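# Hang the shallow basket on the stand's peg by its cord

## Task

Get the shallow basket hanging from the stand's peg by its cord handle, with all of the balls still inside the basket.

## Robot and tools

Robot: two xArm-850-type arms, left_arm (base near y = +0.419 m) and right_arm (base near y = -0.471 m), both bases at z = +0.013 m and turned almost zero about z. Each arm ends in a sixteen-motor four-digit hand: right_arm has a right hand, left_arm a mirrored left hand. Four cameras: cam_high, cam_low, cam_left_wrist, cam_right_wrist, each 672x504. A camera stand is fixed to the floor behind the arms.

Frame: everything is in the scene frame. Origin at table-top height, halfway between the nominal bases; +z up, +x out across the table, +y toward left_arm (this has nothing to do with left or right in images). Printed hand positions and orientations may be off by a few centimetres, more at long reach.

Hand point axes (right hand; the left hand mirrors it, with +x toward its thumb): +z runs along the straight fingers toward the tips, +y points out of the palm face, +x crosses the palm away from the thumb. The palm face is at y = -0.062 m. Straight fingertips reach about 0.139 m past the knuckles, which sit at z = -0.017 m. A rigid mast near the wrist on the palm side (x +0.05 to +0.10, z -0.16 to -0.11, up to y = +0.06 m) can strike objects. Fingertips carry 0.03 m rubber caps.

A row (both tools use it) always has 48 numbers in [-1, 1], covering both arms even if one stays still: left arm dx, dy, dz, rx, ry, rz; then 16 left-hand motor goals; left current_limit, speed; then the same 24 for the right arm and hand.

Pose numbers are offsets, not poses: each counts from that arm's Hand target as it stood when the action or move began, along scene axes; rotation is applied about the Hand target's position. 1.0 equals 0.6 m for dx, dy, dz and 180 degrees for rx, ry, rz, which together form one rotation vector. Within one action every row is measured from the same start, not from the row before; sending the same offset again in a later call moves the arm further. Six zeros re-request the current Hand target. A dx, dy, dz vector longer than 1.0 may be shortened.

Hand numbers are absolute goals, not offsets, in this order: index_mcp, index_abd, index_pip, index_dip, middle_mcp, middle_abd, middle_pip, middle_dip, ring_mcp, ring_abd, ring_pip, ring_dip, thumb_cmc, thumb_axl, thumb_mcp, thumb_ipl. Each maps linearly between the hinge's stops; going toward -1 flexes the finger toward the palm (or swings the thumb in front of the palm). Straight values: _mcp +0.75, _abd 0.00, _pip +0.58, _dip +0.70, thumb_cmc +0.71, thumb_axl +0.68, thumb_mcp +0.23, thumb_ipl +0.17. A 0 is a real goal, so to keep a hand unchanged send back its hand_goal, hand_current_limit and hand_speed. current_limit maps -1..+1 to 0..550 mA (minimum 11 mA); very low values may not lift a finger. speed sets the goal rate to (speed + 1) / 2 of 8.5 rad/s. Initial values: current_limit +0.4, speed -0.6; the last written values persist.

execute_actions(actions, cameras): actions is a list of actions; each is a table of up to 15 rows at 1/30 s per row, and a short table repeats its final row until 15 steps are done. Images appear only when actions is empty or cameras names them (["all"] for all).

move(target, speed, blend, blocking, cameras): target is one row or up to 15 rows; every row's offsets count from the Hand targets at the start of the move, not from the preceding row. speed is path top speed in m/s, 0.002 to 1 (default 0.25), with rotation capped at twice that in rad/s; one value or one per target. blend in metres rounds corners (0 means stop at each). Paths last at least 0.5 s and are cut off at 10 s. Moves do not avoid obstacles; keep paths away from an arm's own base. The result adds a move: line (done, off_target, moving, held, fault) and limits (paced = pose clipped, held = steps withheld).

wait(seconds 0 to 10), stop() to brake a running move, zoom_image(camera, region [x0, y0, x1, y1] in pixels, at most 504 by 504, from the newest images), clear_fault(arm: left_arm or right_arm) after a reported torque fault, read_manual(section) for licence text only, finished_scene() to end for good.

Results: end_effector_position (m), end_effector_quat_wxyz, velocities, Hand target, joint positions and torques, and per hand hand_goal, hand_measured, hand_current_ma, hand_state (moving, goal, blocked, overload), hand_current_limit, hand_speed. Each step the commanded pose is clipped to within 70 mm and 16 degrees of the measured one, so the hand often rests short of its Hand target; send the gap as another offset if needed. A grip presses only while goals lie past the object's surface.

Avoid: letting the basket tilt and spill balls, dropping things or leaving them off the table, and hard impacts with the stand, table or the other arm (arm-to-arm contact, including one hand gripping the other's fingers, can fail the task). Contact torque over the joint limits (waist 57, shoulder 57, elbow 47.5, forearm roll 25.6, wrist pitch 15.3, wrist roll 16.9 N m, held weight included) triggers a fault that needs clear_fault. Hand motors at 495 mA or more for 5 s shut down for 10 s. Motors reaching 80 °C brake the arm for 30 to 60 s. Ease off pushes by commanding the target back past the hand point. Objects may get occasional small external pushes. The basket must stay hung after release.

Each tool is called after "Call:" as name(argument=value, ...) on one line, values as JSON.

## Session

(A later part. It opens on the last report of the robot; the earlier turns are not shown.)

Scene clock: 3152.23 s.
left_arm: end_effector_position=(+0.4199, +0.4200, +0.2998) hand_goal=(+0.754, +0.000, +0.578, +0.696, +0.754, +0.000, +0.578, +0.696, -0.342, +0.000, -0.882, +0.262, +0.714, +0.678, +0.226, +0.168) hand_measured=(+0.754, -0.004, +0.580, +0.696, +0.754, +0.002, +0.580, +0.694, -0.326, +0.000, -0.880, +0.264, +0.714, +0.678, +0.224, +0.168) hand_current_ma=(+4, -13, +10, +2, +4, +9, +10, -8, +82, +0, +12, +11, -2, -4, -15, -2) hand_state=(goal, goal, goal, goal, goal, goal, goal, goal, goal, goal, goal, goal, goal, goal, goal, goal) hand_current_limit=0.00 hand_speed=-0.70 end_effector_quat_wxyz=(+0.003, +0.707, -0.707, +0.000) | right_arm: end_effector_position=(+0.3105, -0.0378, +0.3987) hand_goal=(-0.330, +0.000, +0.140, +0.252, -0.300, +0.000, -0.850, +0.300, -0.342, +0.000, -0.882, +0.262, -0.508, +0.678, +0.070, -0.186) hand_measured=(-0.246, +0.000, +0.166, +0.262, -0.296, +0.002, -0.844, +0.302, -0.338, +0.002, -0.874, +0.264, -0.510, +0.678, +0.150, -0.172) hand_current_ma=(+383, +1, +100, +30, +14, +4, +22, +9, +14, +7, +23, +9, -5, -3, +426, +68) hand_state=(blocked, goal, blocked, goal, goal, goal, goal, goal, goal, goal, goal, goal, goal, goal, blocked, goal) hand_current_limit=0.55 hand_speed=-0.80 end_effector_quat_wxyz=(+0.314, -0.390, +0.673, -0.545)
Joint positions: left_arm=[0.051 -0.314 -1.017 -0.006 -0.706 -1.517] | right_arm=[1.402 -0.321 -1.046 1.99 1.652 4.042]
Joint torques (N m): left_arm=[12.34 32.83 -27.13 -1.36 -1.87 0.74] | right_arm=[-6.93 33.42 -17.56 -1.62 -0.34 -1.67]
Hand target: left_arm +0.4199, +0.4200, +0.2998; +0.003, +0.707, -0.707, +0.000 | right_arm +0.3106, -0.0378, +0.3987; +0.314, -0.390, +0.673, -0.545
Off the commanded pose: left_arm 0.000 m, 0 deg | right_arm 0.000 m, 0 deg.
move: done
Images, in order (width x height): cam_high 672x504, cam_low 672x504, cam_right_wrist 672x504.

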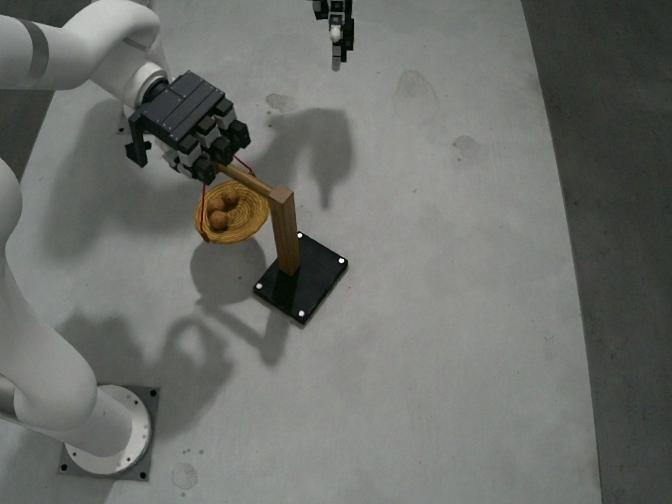

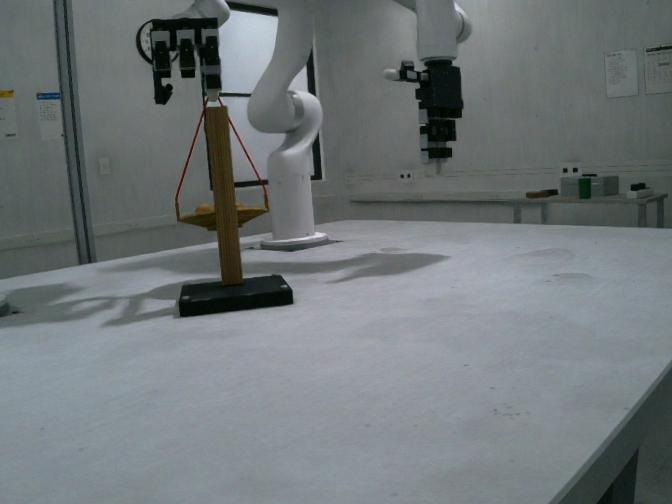

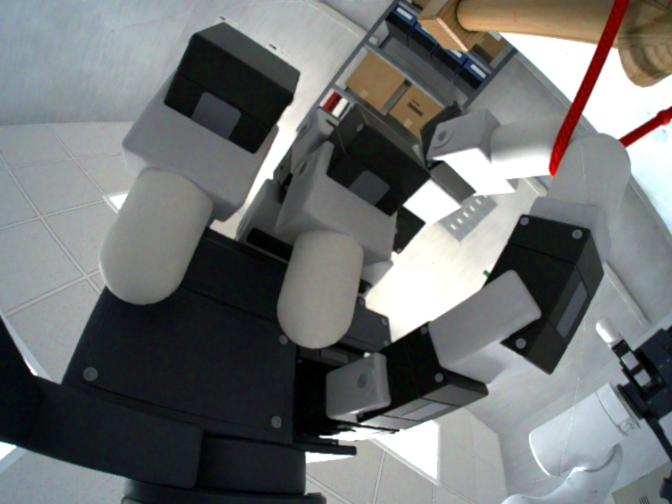

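Call:
move(target=[0,0,0,0,0,0,0.754,0,0.577,0.696,0.754,0,0.577,0.696,-0.342,0,-0.883,0.261,0.714,0.678,0.226,0.168,0.0,-0.7,0.0433,-0.025,0,0,0,0,-0.33,0,0.14,0.252,-0.3,0,-0.85,0.3,-0.342,0.0,-0.882,0.262,-0.509,0.678,0.07,-0.186,0.55,-0.8], speed=0.03, cameras=["cam_high","cam_low","cam_right_wrist"])

Call:
zoom_image(camera="cam_low", region=[150, 70, 270, 205])

Call:
zoom_image(camera="cam_high", region=[160, 130, 310, 250])

Call:
zoom_image(camera="cam_right_wrist", region=[372, 0, 672, 225])

Scene clock: 3168.20 s.
left_arm: end_effector_position=(+0.4199, +0.4200, +0.2998) hand_goal=(+0.754, +0.000, +0.578, +0.696, +0.754, +0.000, +0.578, +0.696, -0.342, +0.000, -0.882, +0.262, +0.714, +0.678, +0.226, +0.168) hand_measured=(+0.754, -0.004, +0.580, +0.696, +0.754, +0.002, +0.580, +0.694, -0.326, +0.000, -0.880, +0.264, +0.714, +0.678, +0.224, +0.168) hand_current_ma=(+4, -13, +10, +2, +4, +9, +10, -8, +82, +0, +12, +11, -2, -4, -15, -2) hand_state=(goal, goal, goal, goal, goal, goal, goal, goal, goal, goal, goal, goal, goal, goal, goal, goal) hand_current_limit=0.00 hand_speed=-0.70 end_effector_quat_wxyz=(+0.003, +0.707, -0.707, +0.000) | right_arm: end_effector_position=(+0.3365, -0.0528, +0.3987) hand_goal=(-0.330, +0.000, +0.140, +0.252, -0.300, +0.000, -0.850, +0.300, -0.342, +0.000, -0.882, +0.262, -0.508, +0.678, +0.070, -0.186) hand_measured=(-0.246, +0.000, +0.166, +0.262, -0.296, +0.002, -0.844, +0.302, -0.338, +0.002, -0.874, +0.264, -0.510, +0.678, +0.150, -0.172) hand_current_ma=(+383, +1, +100, +30, +14, +4, +22, +9, +14, +7, +23, +9, -5, -3, +426, +68) hand_state=(blocked, goal, blocked, goal, goal, goal, goal, goal, goal, goal, goal, goal, goal, goal, blocked, goal) hand_current_limit=0.55 hand_speed=-0.80 end_effector_quat_wxyz=(+0.314, -0.390, +0.673, -0.545)
Joint positions: left_arm=[0.051 -0.314 -1.017 -0.006 -0.706 -1.517] | right_arm=[1.347 -0.297 -1.016 1.948 1.616 4.034]
Joint torques (N m): left_arm=[12.88 32.45 -27.22 -1.51 -1.92 0.74] | right_arm=[-6.91 33.36 -17.97 -1.7 -0.48 -1.71]
Hand target: left_arm +0.4199, +0.4200, +0.2998; +0.003, +0.707, -0.707, +0.000 | right_arm +0.3365, -0.0528, +0.3987; +0.314, -0.390, +0.673, -0.545
Off the commanded pose: left_arm 0.000 m, 0 deg | right_arm 0.000 m, 0 deg.
move: done
Images, in order (width x height): cam_high 672x504, cam_low 672x504, cam_right_wrist 672x504.

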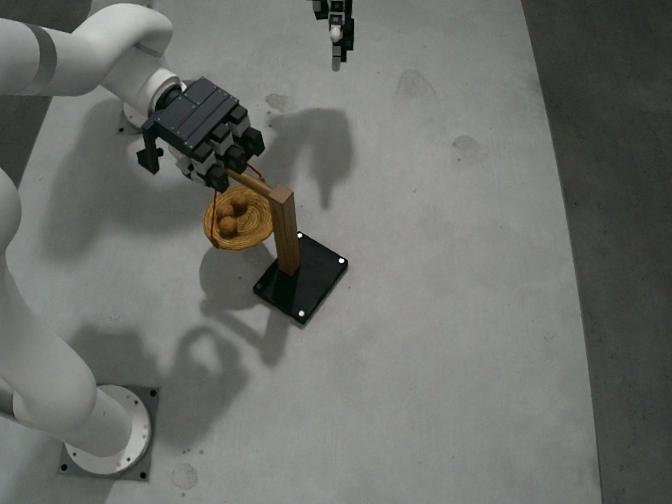

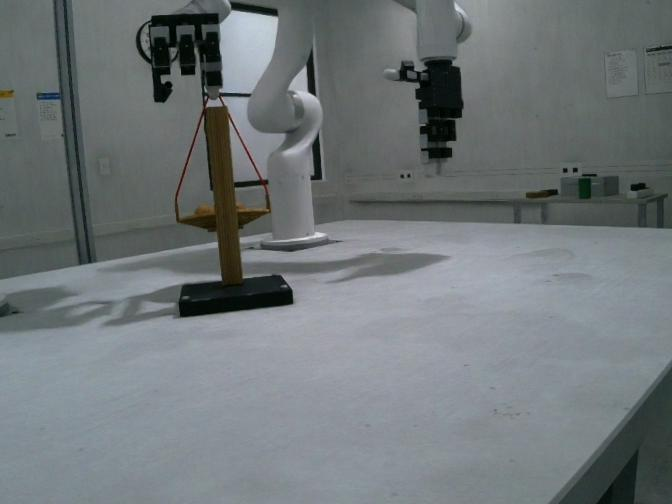

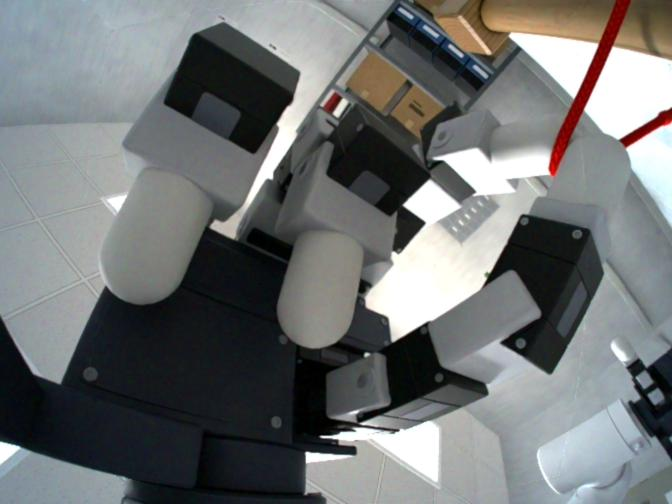

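Scaled by 3.733 from the camera's 672x504 image, which has a finer 960x720 frame.

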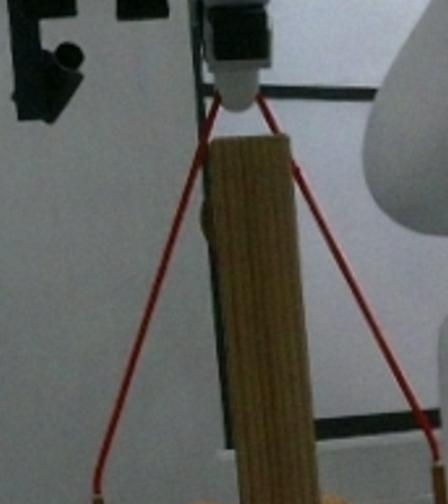

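Scaled by 3.360 from the camera's 672x504 image, which has a finer 960x720 frame.

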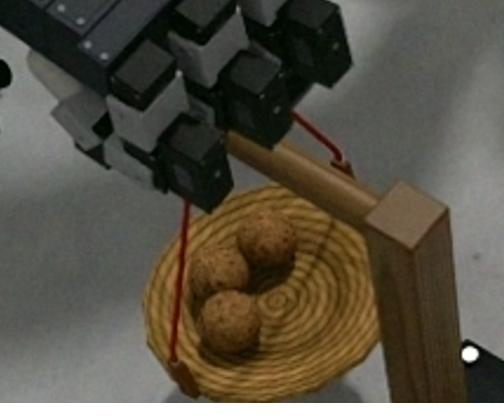

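Scaled by 1.680 from the camera's 672x504 image, which has a finer 960x720 frame.

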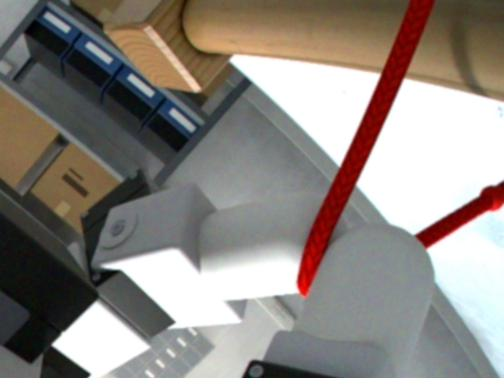

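Call:
move(target=[0,0,0,0,0,0,0.754,0,0.577,0.696,0.754,0,0.577,0.696,-0.342,0,-0.883,0.261,0.714,0.678,0.226,0.168,0.0,-0.7,0.0173,-0.01,-0.05,0,0,0,-0.33,0,0.14,0.252,-0.3,0,-0.85,0.3,-0.342,0.0,-0.882,0.262,-0.509,0.678,0.07,-0.186,0.55,-0.8], speed=0.03, cameras=["cam_high","cam_low","cam_right_wrist"])

Call:
zoom_image(camera="cam_low", region=[150, 70, 270, 205])

Call:
zoom_image(camera="cam_high", region=[160, 130, 310, 250])

Call:
zoom_image(camera="cam_right_wrist", region=[372, 0, 672, 225])

Scene clock: 3207.87 s.
left_arm: end_effector_position=(+0.4199, +0.4200, +0.2998) hand_goal=(+0.754, +0.000, +0.578, +0.696, +0.754, +0.000, +0.578, +0.696, -0.342, +0.000, -0.882, +0.262, +0.714, +0.678, +0.226, +0.168) hand_measured=(+0.754, -0.004, +0.580, +0.696, +0.754, +0.002, +0.580, +0.694, -0.326, +0.000, -0.880, +0.264, +0.714, +0.678, +0.224, +0.168) hand_current_ma=(+4, -13, +10, +2, +4, +9, +10, -8, +82, +0, +12, +11, -2, -4, -15, -2) hand_state=(goal, goal, goal, goal, goal, goal, goal, goal, goal, goal, goal, goal, goal, goal, goal, goal) hand_current_limit=0.00 hand_speed=-0.70 end_effector_quat_wxyz=(+0.003, +0.707, -0.707, +0.000) | right_arm: end_effector_position=(+0.3469, -0.0588, +0.3687) hand_goal=(-0.330, +0.000, +0.140, +0.252, -0.300, +0.000, -0.850, +0.300, -0.342, +0.000, -0.882, +0.262, -0.508, +0.678, +0.070, -0.186) hand_measured=(-0.246, +0.000, +0.166, +0.262, -0.296, +0.002, -0.844, +0.302, -0.338, +0.002, -0.874, +0.264, -0.510, +0.678, +0.150, -0.172) hand_current_ma=(+383, +1, +100, +30, +14, +4, +22, +9, +14, +7, +23, +9, -5, -3, +426, +68) hand_state=(blocked, goal, blocked, goal, goal, goal, goal, goal, goal, goal, goal, goal, goal, goal, blocked, goal) hand_current_limit=0.55 hand_speed=-0.80 end_effector_quat_wxyz=(+0.314, -0.390, +0.673, -0.545)
Joint positions: left_arm=[0.051 -0.314 -1.017 -0.006 -0.706 -1.517] | right_arm=[1.324 -0.33 -0.982 1.932 1.578 4.092]
Joint torques (N m): left_arm=[13.67 32.02 -26.83 -1.75 -1.99 0.69] | right_arm=[-6.94 18.08 -16.77 -1.42 -0.36 1.68]
Hand target: left_arm +0.4199, +0.4200, +0.2998; +0.003, +0.707, -0.707, +0.000 | right_arm +0.3469, -0.0588, +0.3687; +0.314, -0.390, +0.673, -0.545
Off the commanded pose: left_arm 0.000 m, 0 deg | right_arm 0.000 m, 0 deg.
move: done
Images, in order (width x height): cam_high 672x504, cam_low 672x504, cam_right_wrist 672x504.

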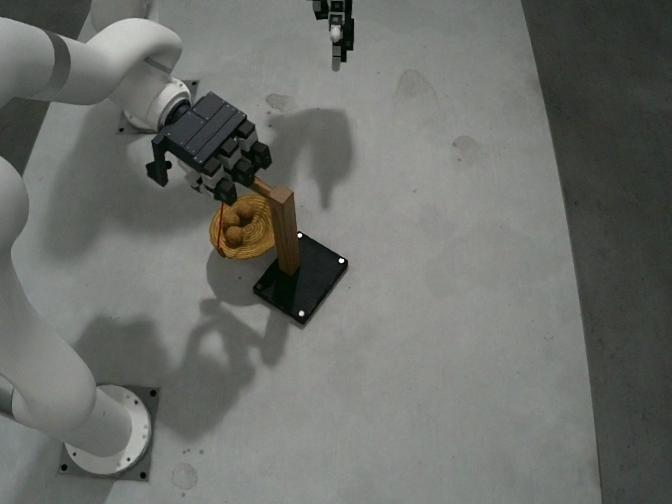

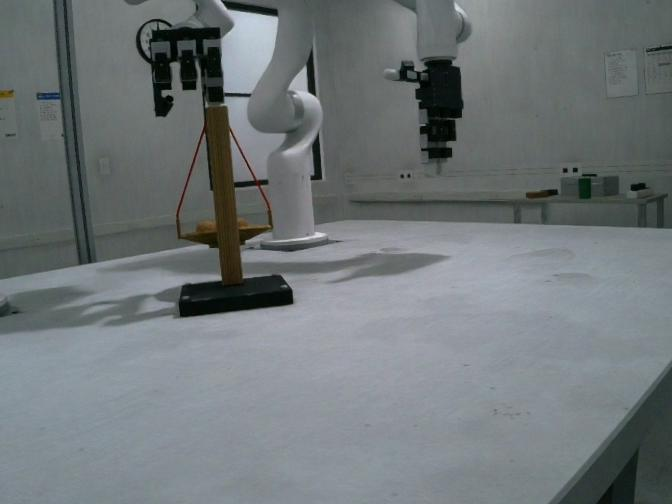

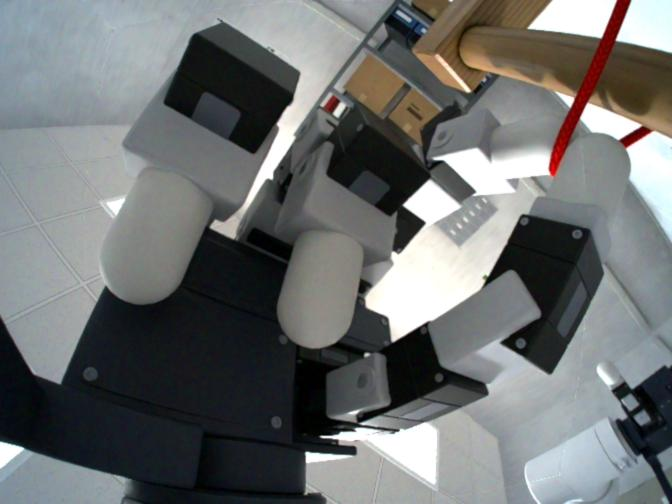

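Scaled by 3.733 from the camera's 672x504 image, which has a finer 960x720 frame.

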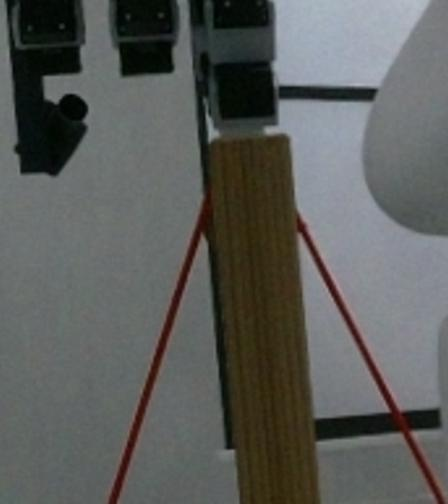

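Scaled by 3.360 from the camera's 672x504 image, which has a finer 960x720 frame.

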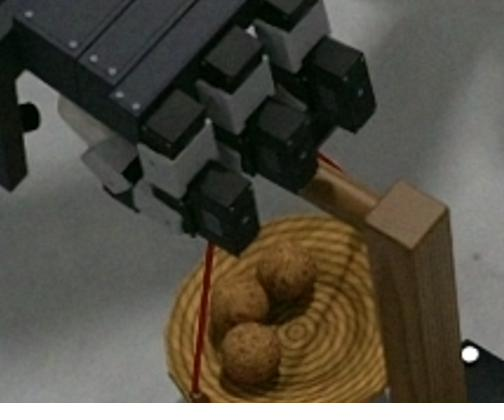

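Scaled by 1.680 from the camera's 672x504 image, which has a finer 960x720 frame.

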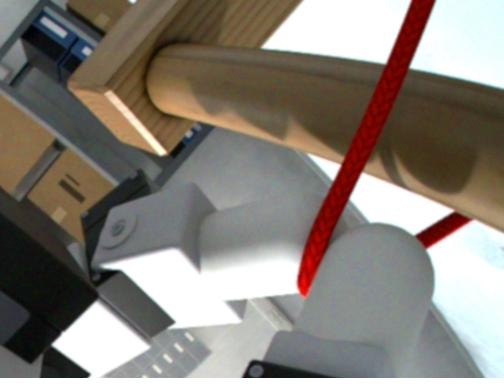

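Call:
move(target=[0,0,0,0,0,0,0.754,0,0.577,0.696,0.754,0,0.577,0.696,-0.342,0,-0.883,0.261,0.714,0.678,0.226,0.168,0.0,-0.7,0,0,-0.0133,0,0,0,-0.33,0,0.14,0.252,-0.3,0,-0.85,0.3,-0.342,0.0,-0.882,0.262,-0.509,0.678,0.07,-0.186,0.55,-0.8], speed=0.02, cameras=["cam_low","cam_right_wrist"])

Call:
zoom_image(camera="cam_right_wrist", region=[472, 0, 672, 200])

Call:
zoom_image(camera="cam_low", region=[150, 70, 270, 205])

Scene clock: 3221.13 s.
left_arm: end_effector_position=(+0.4199, +0.4200, +0.2998) hand_goal=(+0.754, +0.000, +0.578, +0.696, +0.754, +0.000, +0.578, +0.696, -0.342, +0.000, -0.882, +0.262, +0.714, +0.678, +0.226, +0.168) hand_measured=(+0.754, -0.004, +0.580, +0.696, +0.754, +0.002, +0.580, +0.694, -0.326, +0.000, -0.880, +0.264, +0.714, +0.678, +0.224, +0.168) hand_current_ma=(+4, -13, +10, +2, +4, +9, +10, -8, +82, +0, +12, +11, -2, -4, -15, -2) hand_state=(goal, goal, goal, goal, goal, goal, goal, goal, goal, goal, goal, goal, goal, goal, goal, goal) hand_current_limit=0.00 hand_speed=-0.70 end_effector_quat_wxyz=(+0.003, +0.707, -0.707, +0.000) | right_arm: end_effector_position=(+0.3469, -0.0588, +0.3607) hand_goal=(-0.330, +0.000, +0.140, +0.252, -0.300, +0.000, -0.850, +0.300, -0.342, +0.000, -0.882, +0.262, -0.508, +0.678, +0.070, -0.186) hand_measured=(-0.246, +0.000, +0.166, +0.262, -0.296, +0.002, -0.844, +0.302, -0.338, +0.002, -0.874, +0.264, -0.510, +0.678, +0.150, -0.172) hand_current_ma=(+383, +1, +100, +30, +14, +4, +22, +9, +14, +7, +23, +9, -5, -3, +426, +68) hand_state=(blocked, goal, blocked, goal, goal, goal, goal, goal, goal, goal, goal, goal, goal, goal, blocked, goal) hand_current_limit=0.55 hand_speed=-0.80 end_effector_quat_wxyz=(+0.314, -0.390, +0.673, -0.545)
Joint positions: left_arm=[0.051 -0.314 -1.017 -0.006 -0.706 -1.517] | right_arm=[1.324 -0.342 -0.976 1.932 1.572 4.108]
Joint torques (N m): left_arm=[13.2 34.25 -26.81 -1.55 -1.92 0.59] | right_arm=[-7.64 18.93 -16.57 0.23 -0.31 1.81]
Hand target: left_arm +0.4199, +0.4200, +0.2998; +0.003, +0.707, -0.707, +0.000 | right_arm +0.3469, -0.0588, +0.3607; +0.314, -0.390, +0.673, -0.545
Off the commanded pose: left_arm 0.000 m, 0 deg | right_arm 0.000 m, 0 deg.
move: done
Images, in order (width x height): cam_low 672x504, cam_right_wrist 672x504.

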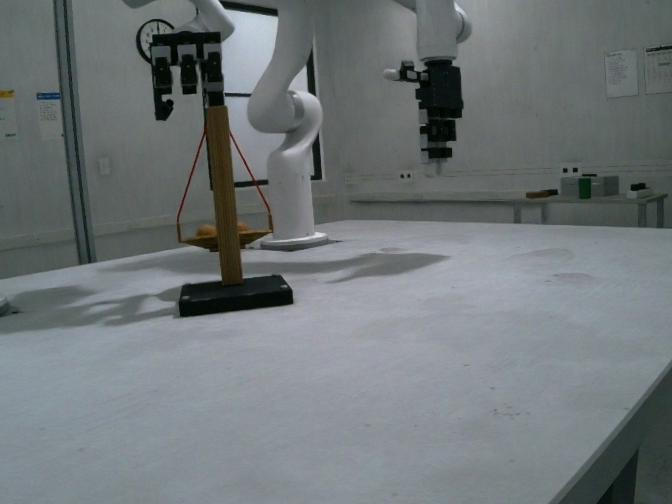

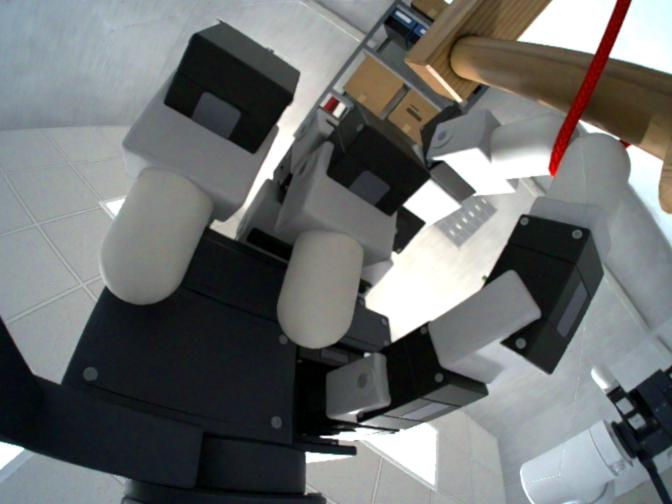

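Scaled by 2.520 from the camera's 672x504 image, which has a finer 960x720 frame.

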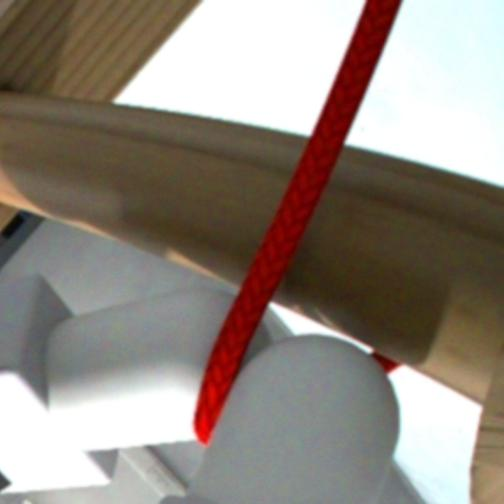

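Scaled by 3.733 from the camera's 672x504 image, which has a finer 960x720 frame.

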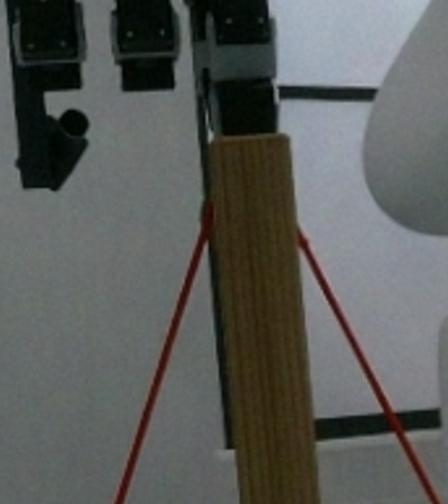

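Call:
move(target=[0,0,0,0,0,0,0.754,0,0.577,0.696,0.754,0,0.577,0.696,-0.342,0,-0.883,0.261,0.714,0.678,0.226,0.168,0.0,-0.7,0,0,-0.0117,0,0,0,-0.33,0,0.14,0.252,-0.3,0,-0.85,0.3,-0.342,0.0,-0.882,0.262,-0.509,0.678,0.07,-0.186,0.55,-0.8], speed=0.02, cameras=["cam_low","cam_high","cam_right_wrist"])

Call:
zoom_image(camera="cam_right_wrist", region=[472, 0, 672, 200])

Call:
zoom_image(camera="cam_low", region=[150, 70, 270, 205])

Call:
zoom_image(camera="cam_high", region=[160, 130, 310, 250])

Scene clock: 3236.43 s.
left_arm: end_effector_position=(+0.4199, +0.4200, +0.2998) hand_goal=(+0.754, +0.000, +0.578, +0.696, +0.754, +0.000, +0.578, +0.696, -0.342, +0.000, -0.882, +0.262, +0.714, +0.678, +0.226, +0.168) hand_measured=(+0.754, -0.004, +0.580, +0.696, +0.754, +0.002, +0.580, +0.694, -0.326, +0.000, -0.880, +0.264, +0.714, +0.678, +0.224, +0.168) hand_current_ma=(+4, -13, +10, +2, +4, +9, +10, -8, +82, +0, +12, +11, -2, -4, -15, -2) hand_state=(goal, goal, goal, goal, goal, goal, goal, goal, goal, goal, goal, goal, goal, goal, goal, goal) hand_current_limit=0.00 hand_speed=-0.70 end_effector_quat_wxyz=(+0.003, +0.707, -0.707, +0.000) | right_arm: end_effector_position=(+0.3469, -0.0588, +0.3540) hand_goal=(-0.330, +0.000, +0.140, +0.252, -0.300, +0.000, -0.850, +0.300, -0.342, +0.000, -0.882, +0.262, -0.508, +0.678, +0.070, -0.186) hand_measured=(-0.236, -0.004, +0.146, +0.232, -0.296, +0.002, -0.844, +0.302, -0.338, +0.002, -0.874, +0.264, -0.510, +0.678, +0.174, -0.220) hand_current_ma=(+426, -9, +18, -72, +14, +4, +22, +9, +14, +7, +23, +9, -4, -3, +426, -190) hand_state=(blocked, goal, goal, goal, goal, goal, goal, goal, goal, goal, goal, goal, goal, goal, blocked, blocked) hand_current_limit=0.55 hand_speed=-0.80 end_effector_quat_wxyz=(+0.314, -0.389, +0.673, -0.545)
Joint positions: left_arm=[0.051 -0.314 -1.017 -0.006 -0.706 -1.517] | right_arm=[1.324 -0.352 -0.972 1.932 1.567 4.122]
Joint torques (N m): left_arm=[12.09 33.15 -27.06 -2.14 -1.87 0.74] | right_arm=[-7.38 -3.55 8.41 2.44 -6.12 -1.14]
Hand target: left_arm +0.4199, +0.4200, +0.2998; +0.003, +0.707, -0.707, +0.000 | right_arm +0.3469, -0.0588, +0.3537; +0.314, -0.390, +0.673, -0.545
Off the commanded pose: left_arm 0.000 m, 0 deg | right_arm 0.000 m, 0 deg.
move: done
Images, in order (width x height): cam_high 672x504, cam_low 672x504, cam_right_wrist 672x504.

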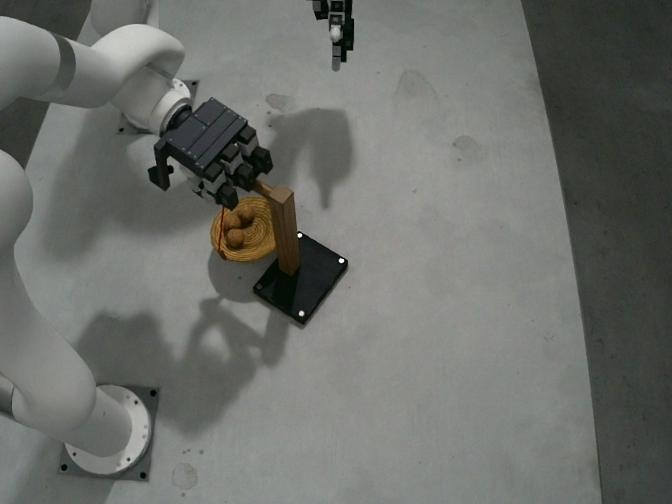

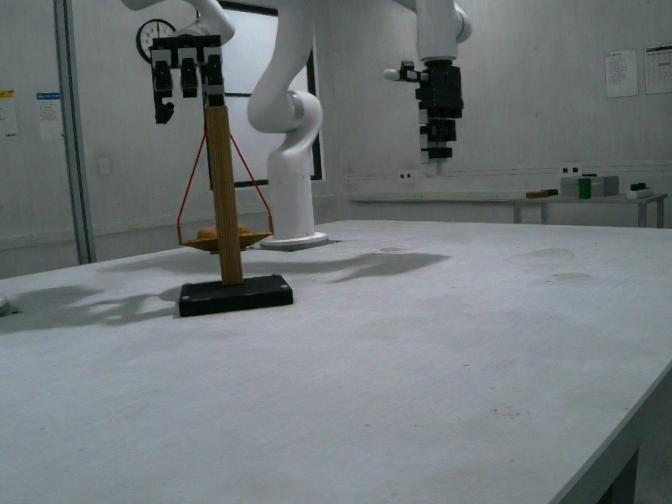

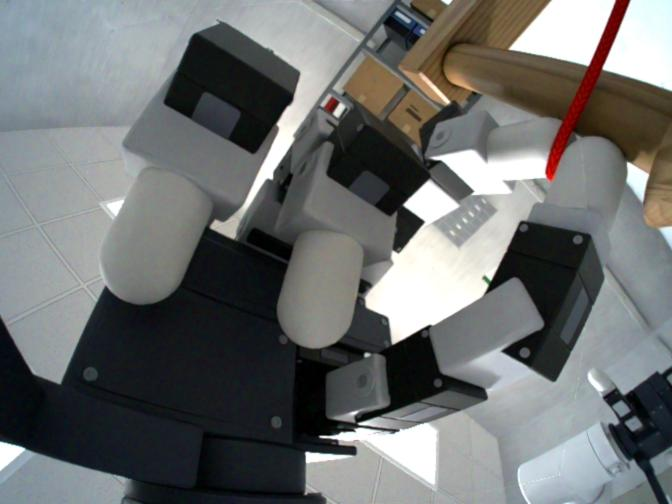

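Scaled by 2.520 from the camera's 672x504 image, which has a finer 960x720 frame.

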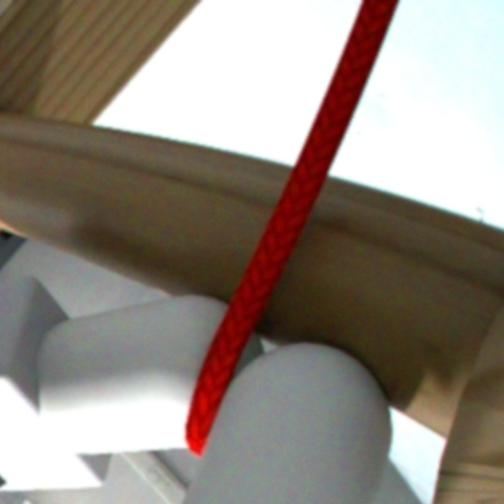

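Scaled by 3.733 from the camera's 672x504 image, which has a finer 960x720 frame.

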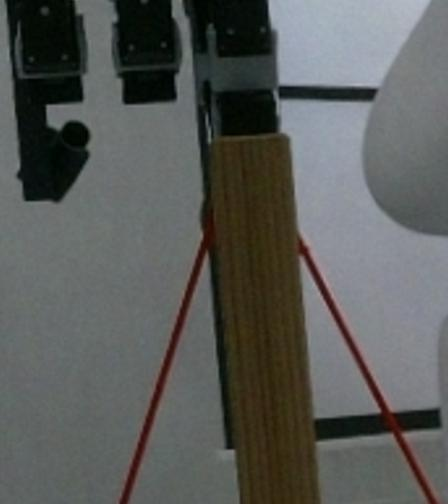

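Scaled by 3.360 from the camera's 672x504 image, which has a finer 960x720 frame.

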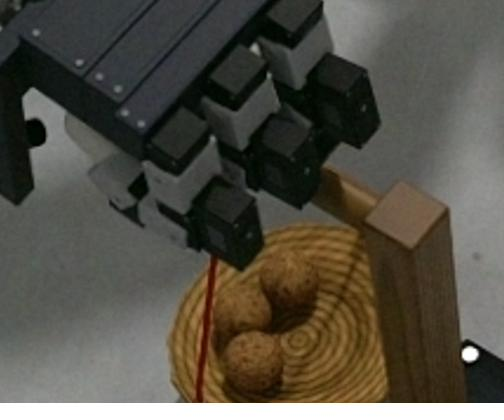

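Call:
move(target=[0,0,0,0,0,0,0.754,0,0.577,0.696,0.754,0,0.577,0.696,-0.342,0,-0.883,0.261,0.714,0.678,0.226,0.168,0.0,-0.7,0,0,0.0083,0,0,0,-0.33,0,0.14,0.252,-0.3,0,-0.85,0.3,-0.342,0.0,-0.882,0.262,-0.509,0.678,0.07,-0.186,0.55,-0.8], speed=0.02, cameras=["cam_right_wrist"])

Call:
zoom_image(camera="cam_right_wrist", region=[472, 0, 672, 200])

Scene clock: 3260.53 s.
left_arm: end_effector_position=(+0.4199, +0.4200, +0.2998) hand_goal=(+0.754, +0.000, +0.578, +0.696, +0.754, +0.000, +0.578, +0.696, -0.342, +0.000, -0.882, +0.262, +0.714, +0.678, +0.226, +0.168) hand_measured=(+0.754, -0.004, +0.580, +0.696, +0.754, +0.002, +0.580, +0.694, -0.326, +0.000, -0.880, +0.264, +0.714, +0.678, +0.224, +0.168) hand_current_ma=(+4, -13, +10, +2, +4, +9, +10, -8, +82, +0, +12, +11, -2, -4, -15, -2) hand_state=(goal, goal, goal, goal, goal, goal, goal, goal, goal, goal, goal, goal, goal, goal, goal, goal) hand_current_limit=0.00 hand_speed=-0.70 end_effector_quat_wxyz=(+0.003, +0.707, -0.707, +0.000) | right_arm: end_effector_position=(+0.3469, -0.0589, +0.3585) hand_goal=(-0.330, +0.000, +0.140, +0.252, -0.300, +0.000, -0.850, +0.300, -0.342, +0.000, -0.882, +0.262, -0.508, +0.678, +0.070, -0.186) hand_measured=(-0.246, +0.002, +0.166, +0.260, -0.296, +0.002, -0.844, +0.302, -0.338, +0.002, -0.874, +0.264, -0.510, +0.678, +0.152, -0.172) hand_current_ma=(+387, +3, +98, +29, +14, +4, +22, +9, +14, +7, +23, +9, -5, -3, +426, +66) hand_state=(blocked, goal, blocked, goal, goal, goal, goal, goal, goal, goal, goal, goal, goal, goal, blocked, goal) hand_current_limit=0.55 hand_speed=-0.80 end_effector_quat_wxyz=(+0.314, -0.390, +0.673, -0.545)
Joint positions: left_arm=[0.051 -0.314 -1.017 -0.006 -0.706 -1.517] | right_arm=[1.324 -0.345 -0.975 1.932 1.57 4.112]
Joint torques (N m): left_arm=[11.69 32.67 -26.45 -1.8 -1.89 0.73] | right_arm=[-6.8 33.99 -31.08 -0.22 3.31 -1.64]
Hand target: left_arm +0.4199, +0.4200, +0.2998; +0.003, +0.707, -0.707, +0.000 | right_arm +0.3469, -0.0588, +0.3586; +0.314, -0.390, +0.673, -0.545
Off the commanded pose: left_arm 0.000 m, 0 deg | right_arm 0.000 m, 0 deg.
move: done
Images, in order (width x height): cam_right_wrist 672x504.

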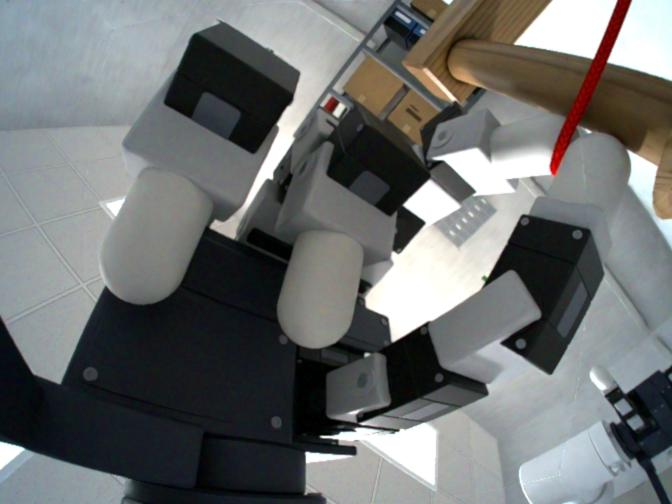

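Scaled by 2.520 from the camera's 672x504 image, which has a finer 960x720 frame.

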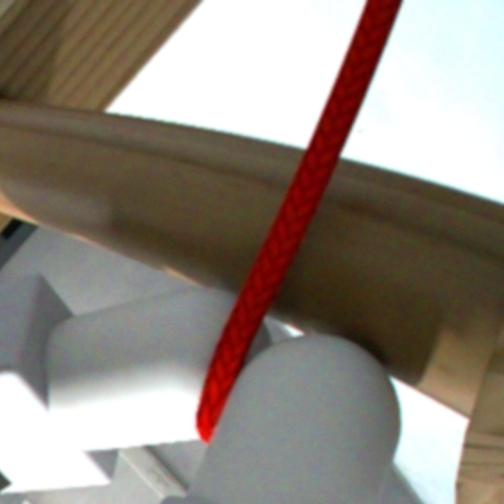

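Call:
execute_actions(actions=[[[0,0,0,0,0,0,0.754,0,0.577,0.696,0.754,0,0.577,0.696,-0.342,0,-0.883,0.261,0.714,0.678,0.226,0.168,0.0,-0.7,0,0,0,0,0,0,-0.225,0,0.15,0.252,-0.3,0,-0.85,0.3,-0.342,0.0,-0.882,0.262,-0.509,0.678,0.162,-0.186,0.55,-0.97]]], cameras=["cam_right_wrist","cam_low"])

Call:
zoom_image(camera="cam_right_wrist", region=[472, 0, 672, 200])

Scene clock: 3265.60 s.
left_arm: end_effector_position=(+0.4199, +0.4200, +0.2998) hand_goal=(+0.754, +0.000, +0.578, +0.696, +0.754, +0.000, +0.578, +0.696, -0.342, +0.000, -0.882, +0.262, +0.714, +0.678, +0.226, +0.168) hand_measured=(+0.754, -0.004, +0.580, +0.696, +0.754, +0.002, +0.580, +0.694, -0.326, +0.000, -0.880, +0.264, +0.714, +0.678, +0.224, +0.168) hand_current_ma=(+4, -13, +10, +2, +4, +9, +10, -8, +82, +0, +12, +11, -2, -4, -15, -2) hand_state=(goal, goal, goal, goal, goal, goal, goal, goal, goal, goal, goal, goal, goal, goal, goal, goal) hand_current_limit=0.00 hand_speed=-0.70 end_effector_quat_wxyz=(+0.003, +0.707, -0.707, +0.000) | right_arm: end_effector_position=(+0.3469, -0.0588, +0.3586) hand_goal=(-0.224, +0.000, +0.150, +0.252, -0.300, +0.000, -0.850, +0.300, -0.342, +0.000, -0.882, +0.262, -0.508, +0.678, +0.162, -0.186) hand_measured=(-0.244, +0.002, +0.170, +0.260, -0.296, +0.002, -0.844, +0.302, -0.338, +0.002, -0.874, +0.264, -0.510, +0.678, +0.152, -0.172) hand_current_ma=(+76, +3, +76, +28, +14, +4, +22, +9, +14, +7, +23, +9, -5, -3, +101, +66) hand_state=(moving, goal, blocked, goal, goal, goal, goal, goal, goal, goal, goal, goal, goal, goal, moving, goal) hand_current_limit=0.55 hand_speed=-0.97 end_effector_quat_wxyz=(+0.314, -0.390, +0.673, -0.545)
Joint positions: left_arm=[0.051 -0.314 -1.017 -0.006 -0.706 -1.517] | right_arm=[1.324 -0.345 -0.975 1.932 1.57 4.112]
Joint torques (N m): left_arm=[12.52 33.07 -26.63 -1.53 -1.82 0.55] | right_arm=[-7.51 33.44 -31.1 -1.79 3.33 0.13]
Hand target: left_arm +0.4199, +0.4200, +0.2998; +0.003, +0.707, -0.707, +0.000 | right_arm +0.3469, -0.0588, +0.3586; +0.314, -0.390, +0.673, -0.545
Off the commanded pose: left_arm 0.000 m, 0 deg | right_arm 0.000 m, 0 deg.
Images, in order (width x height): cam_low 672x504, cam_right_wrist 672x504.

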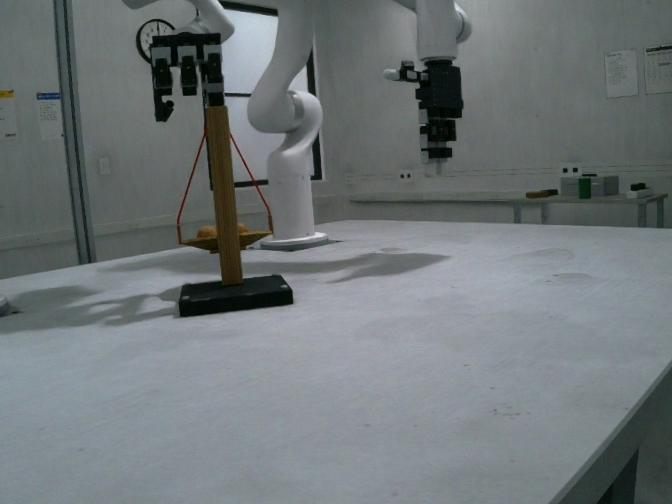

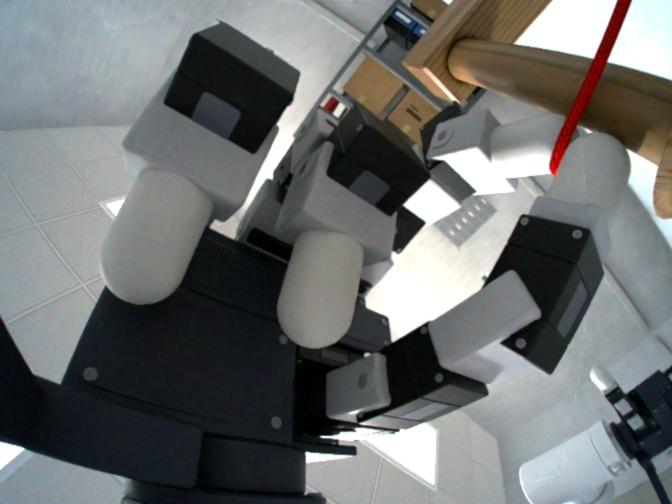

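Scaled by 2.520 from the camera's 672x504 image, which has a finer 960x720 frame.

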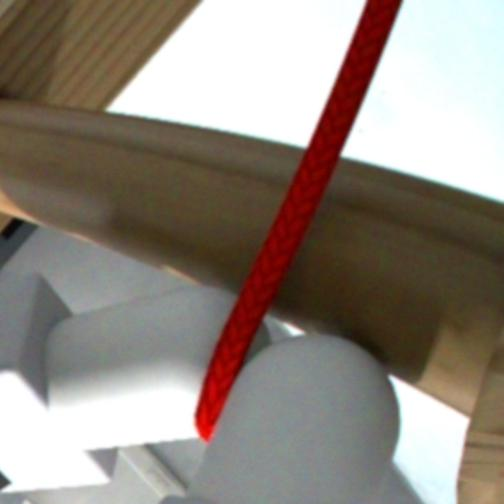

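Call:
execute_actions(actions=[[[0,0,0,0,0,0,0.754,0,0.577,0.696,0.754,0,0.577,0.696,-0.342,0,-0.883,0.261,0.714,0.678,0.226,0.168,0.0,-0.7,0,0,0,0,0,0,-0.20,0,0.16,0.252,-0.3,0,-0.85,0.3,-0.342,0.0,-0.882,0.262,-0.509,0.678,0.17,-0.186,0.55,-0.97]]], cameras=["cam_right_wrist"])

Call:
zoom_image(camera="cam_right_wrist", region=[472, 0, 672, 200])

Scene clock: 3269.83 s.
left_arm: end_effector_position=(+0.4199, +0.4200, +0.2998) hand_goal=(+0.754, +0.000, +0.578, +0.696, +0.754, +0.000, +0.578, +0.696, -0.342, +0.000, -0.882, +0.262, +0.714, +0.678, +0.226, +0.168) hand_measured=(+0.754, -0.004, +0.580, +0.696, +0.754, +0.002, +0.580, +0.694, -0.326, +0.000, -0.880, +0.264, +0.714, +0.678, +0.224, +0.168) hand_current_ma=(+4, -13, +10, +2, +4, +9, +10, -8, +82, +0, +12, +11, -2, -4, -15, -2) hand_state=(goal, goal, goal, goal, goal, goal, goal, goal, goal, goal, goal, goal, goal, goal, goal, goal) hand_current_limit=0.00 hand_speed=-0.70 end_effector_quat_wxyz=(+0.003, +0.707, -0.707, +0.000) | right_arm: end_effector_position=(+0.3469, -0.0588, +0.3587) hand_goal=(-0.200, +0.000, +0.160, +0.252, -0.300, +0.000, -0.850, +0.300, -0.342, +0.000, -0.882, +0.262, -0.508, +0.678, +0.170, -0.186) hand_measured=(-0.204, +0.002, +0.158, +0.254, -0.296, +0.002, -0.844, +0.302, -0.338, +0.002, -0.874, +0.264, -0.510, +0.678, +0.168, -0.184) hand_current_ma=(-15, +3, -5, +9, +14, +4, +22, +9, +14, +7, +23, +9, -5, -3, -9, +11) hand_state=(goal, goal, goal, goal, goal, goal, goal, goal, goal, goal, goal, goal, goal, goal, goal, goal) hand_current_limit=0.55 hand_speed=-0.97 end_effector_quat_wxyz=(+0.314, -0.390, +0.673, -0.545)
Joint positions: left_arm=[0.051 -0.314 -1.017 -0.006 -0.706 -1.517] | right_arm=[1.324 -0.345 -0.975 1.932 1.57 4.112]
Joint torques (N m): left_arm=[11.82 33.25 -27.28 -1.71 -1.9 0.66] | right_arm=[-6.58 20.75 -22.2 0.1 0.4 0.25]
Hand target: left_arm +0.4199, +0.4200, +0.2998; +0.003, +0.707, -0.707, +0.000 | right_arm +0.3469, -0.0588, +0.3586; +0.314, -0.390, +0.673, -0.545
Off the commanded pose: left_arm 0.000 m, 0 deg | right_arm 0.000 m, 0 deg.
Images, in order (width x height): cam_right_wrist 672x504.

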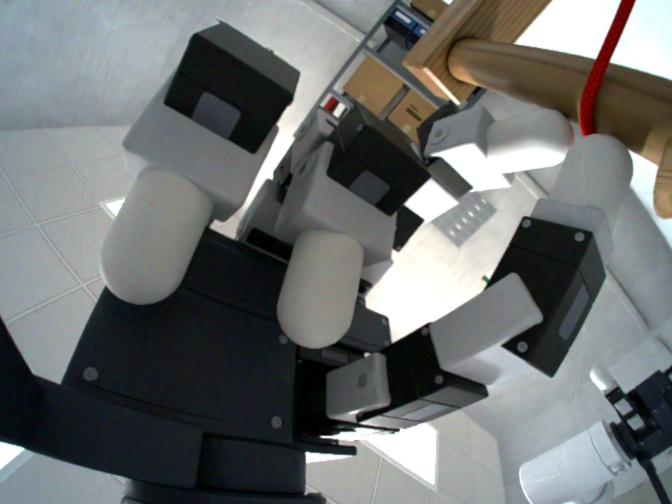

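Scaled by 2.520 from the camera's 672x504 image, which has a finer 960x720 frame.

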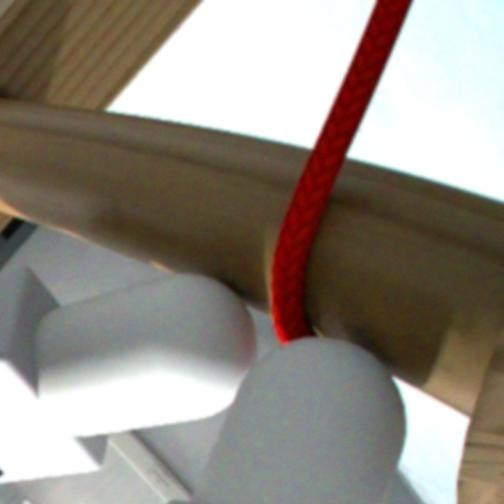

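Call:
move(target=[0,0,0,0,0,0,0.754,0,0.577,0.696,0.754,0,0.577,0.696,-0.342,0,-0.883,0.261,0.714,0.678,0.226,0.168,0.0,-0.7,0,0,0.0333,0,0,0,-0.20,0,0.16,0.252,-0.3,0,-0.85,0.3,-0.342,0.0,-0.882,0.262,-0.509,0.678,0.17,-0.186,0.55,-0.9], speed=0.03, cameras=["cam_right_wrist","cam_low"])

Call:
zoom_image(camera="cam_right_wrist", region=[472, 0, 672, 200])

Call:
zoom_image(camera="cam_low", region=[150, 70, 270, 205])

Scene clock: 3275.17 s.
left_arm: end_effector_position=(+0.4199, +0.4200, +0.2998) hand_goal=(+0.754, +0.000, +0.578, +0.696, +0.754, +0.000, +0.578, +0.696, -0.342, +0.000, -0.882, +0.262, +0.714, +0.678, +0.226, +0.168) hand_measured=(+0.754, -0.004, +0.580, +0.696, +0.754, +0.002, +0.580, +0.694, -0.326, +0.000, -0.880, +0.264, +0.714, +0.678, +0.224, +0.168) hand_current_ma=(+4, -13, +10, +2, +4, +9, +10, -8, +82, +0, +12, +11, -2, -4, -15, -2) hand_state=(goal, goal, goal, goal, goal, goal, goal, goal, goal, goal, goal, goal, goal, goal, goal, goal) hand_current_limit=0.00 hand_speed=-0.70 end_effector_quat_wxyz=(+0.003, +0.707, -0.707, +0.000) | right_arm: end_effector_position=(+0.3469, -0.0588, +0.3786) hand_goal=(-0.200, +0.000, +0.160, +0.252, -0.300, +0.000, -0.850, +0.300, -0.342, +0.000, -0.882, +0.262, -0.508, +0.678, +0.170, -0.186) hand_measured=(-0.204, +0.002, +0.158, +0.254, -0.296, +0.002, -0.844, +0.302, -0.338, +0.002, -0.874, +0.264, -0.510, +0.678, +0.168, -0.184) hand_current_ma=(-15, +3, -5, +9, +14, +4, +22, +9, +14, +7, +23, +9, -5, -3, -8, +11) hand_state=(goal, goal, goal, goal, goal, goal, goal, goal, goal, goal, goal, goal, goal, goal, goal, goal) hand_current_limit=0.55 hand_speed=-0.90 end_effector_quat_wxyz=(+0.314, -0.390, +0.673, -0.545)
Joint positions: left_arm=[0.051 -0.314 -1.017 -0.006 -0.706 -1.517] | right_arm=[1.324 -0.316 -0.989 1.932 1.586 4.072]
Joint torques (N m): left_arm=[11.35 33.7 -26.53 -1.51 -1.9 0.65] | right_arm=[-8.01 32.36 -30.92 -1.59 3.16 -1.81]
Hand target: left_arm +0.4199, +0.4200, +0.2998; +0.003, +0.707, -0.707, +0.000 | right_arm +0.3469, -0.0588, +0.3786; +0.314, -0.390, +0.673, -0.545
Off the commanded pose: left_arm 0.000 m, 0 deg | right_arm 0.000 m, 0 deg.
move: done
Images, in order (width x height): cam_low 672x504, cam_right_wrist 672x504.

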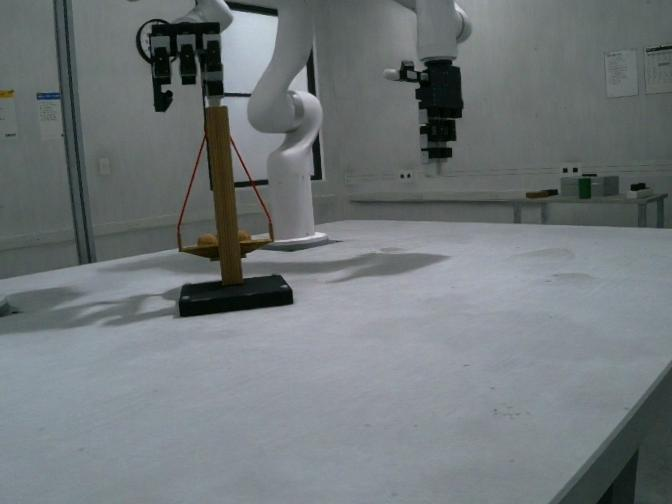

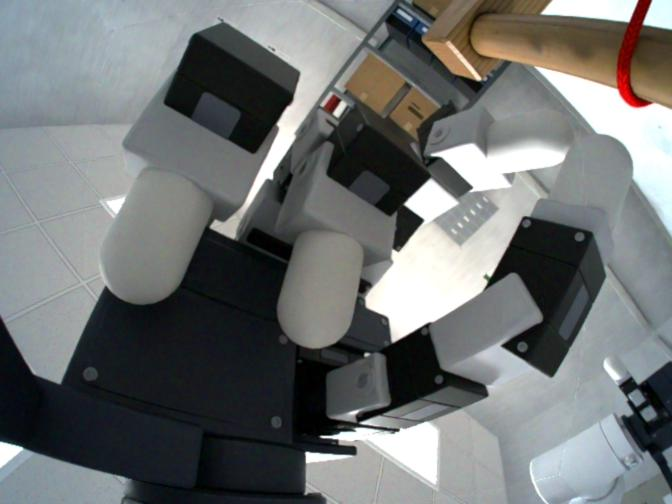

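Scaled by 2.520 from the camera's 672x504 image, which has a finer 960x720 frame.

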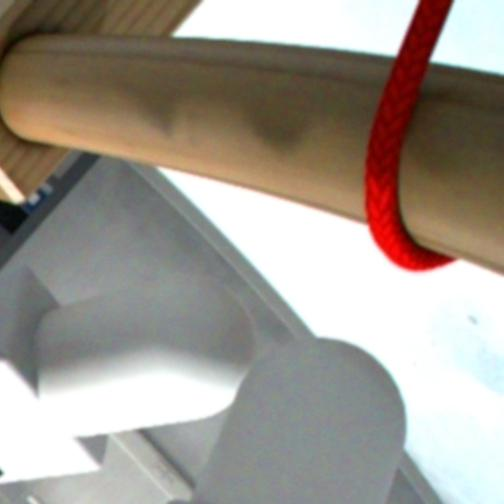

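Scaled by 3.733 from the camera's 672x504 image, which has a finer 960x720 frame.

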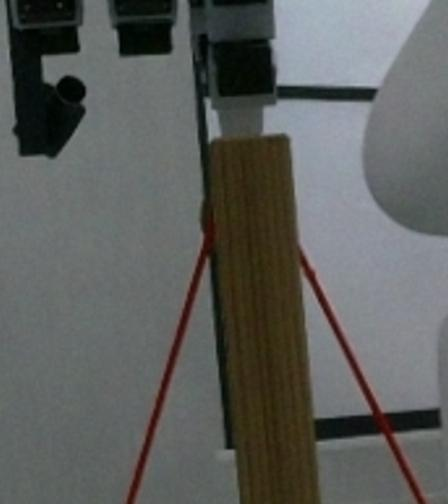

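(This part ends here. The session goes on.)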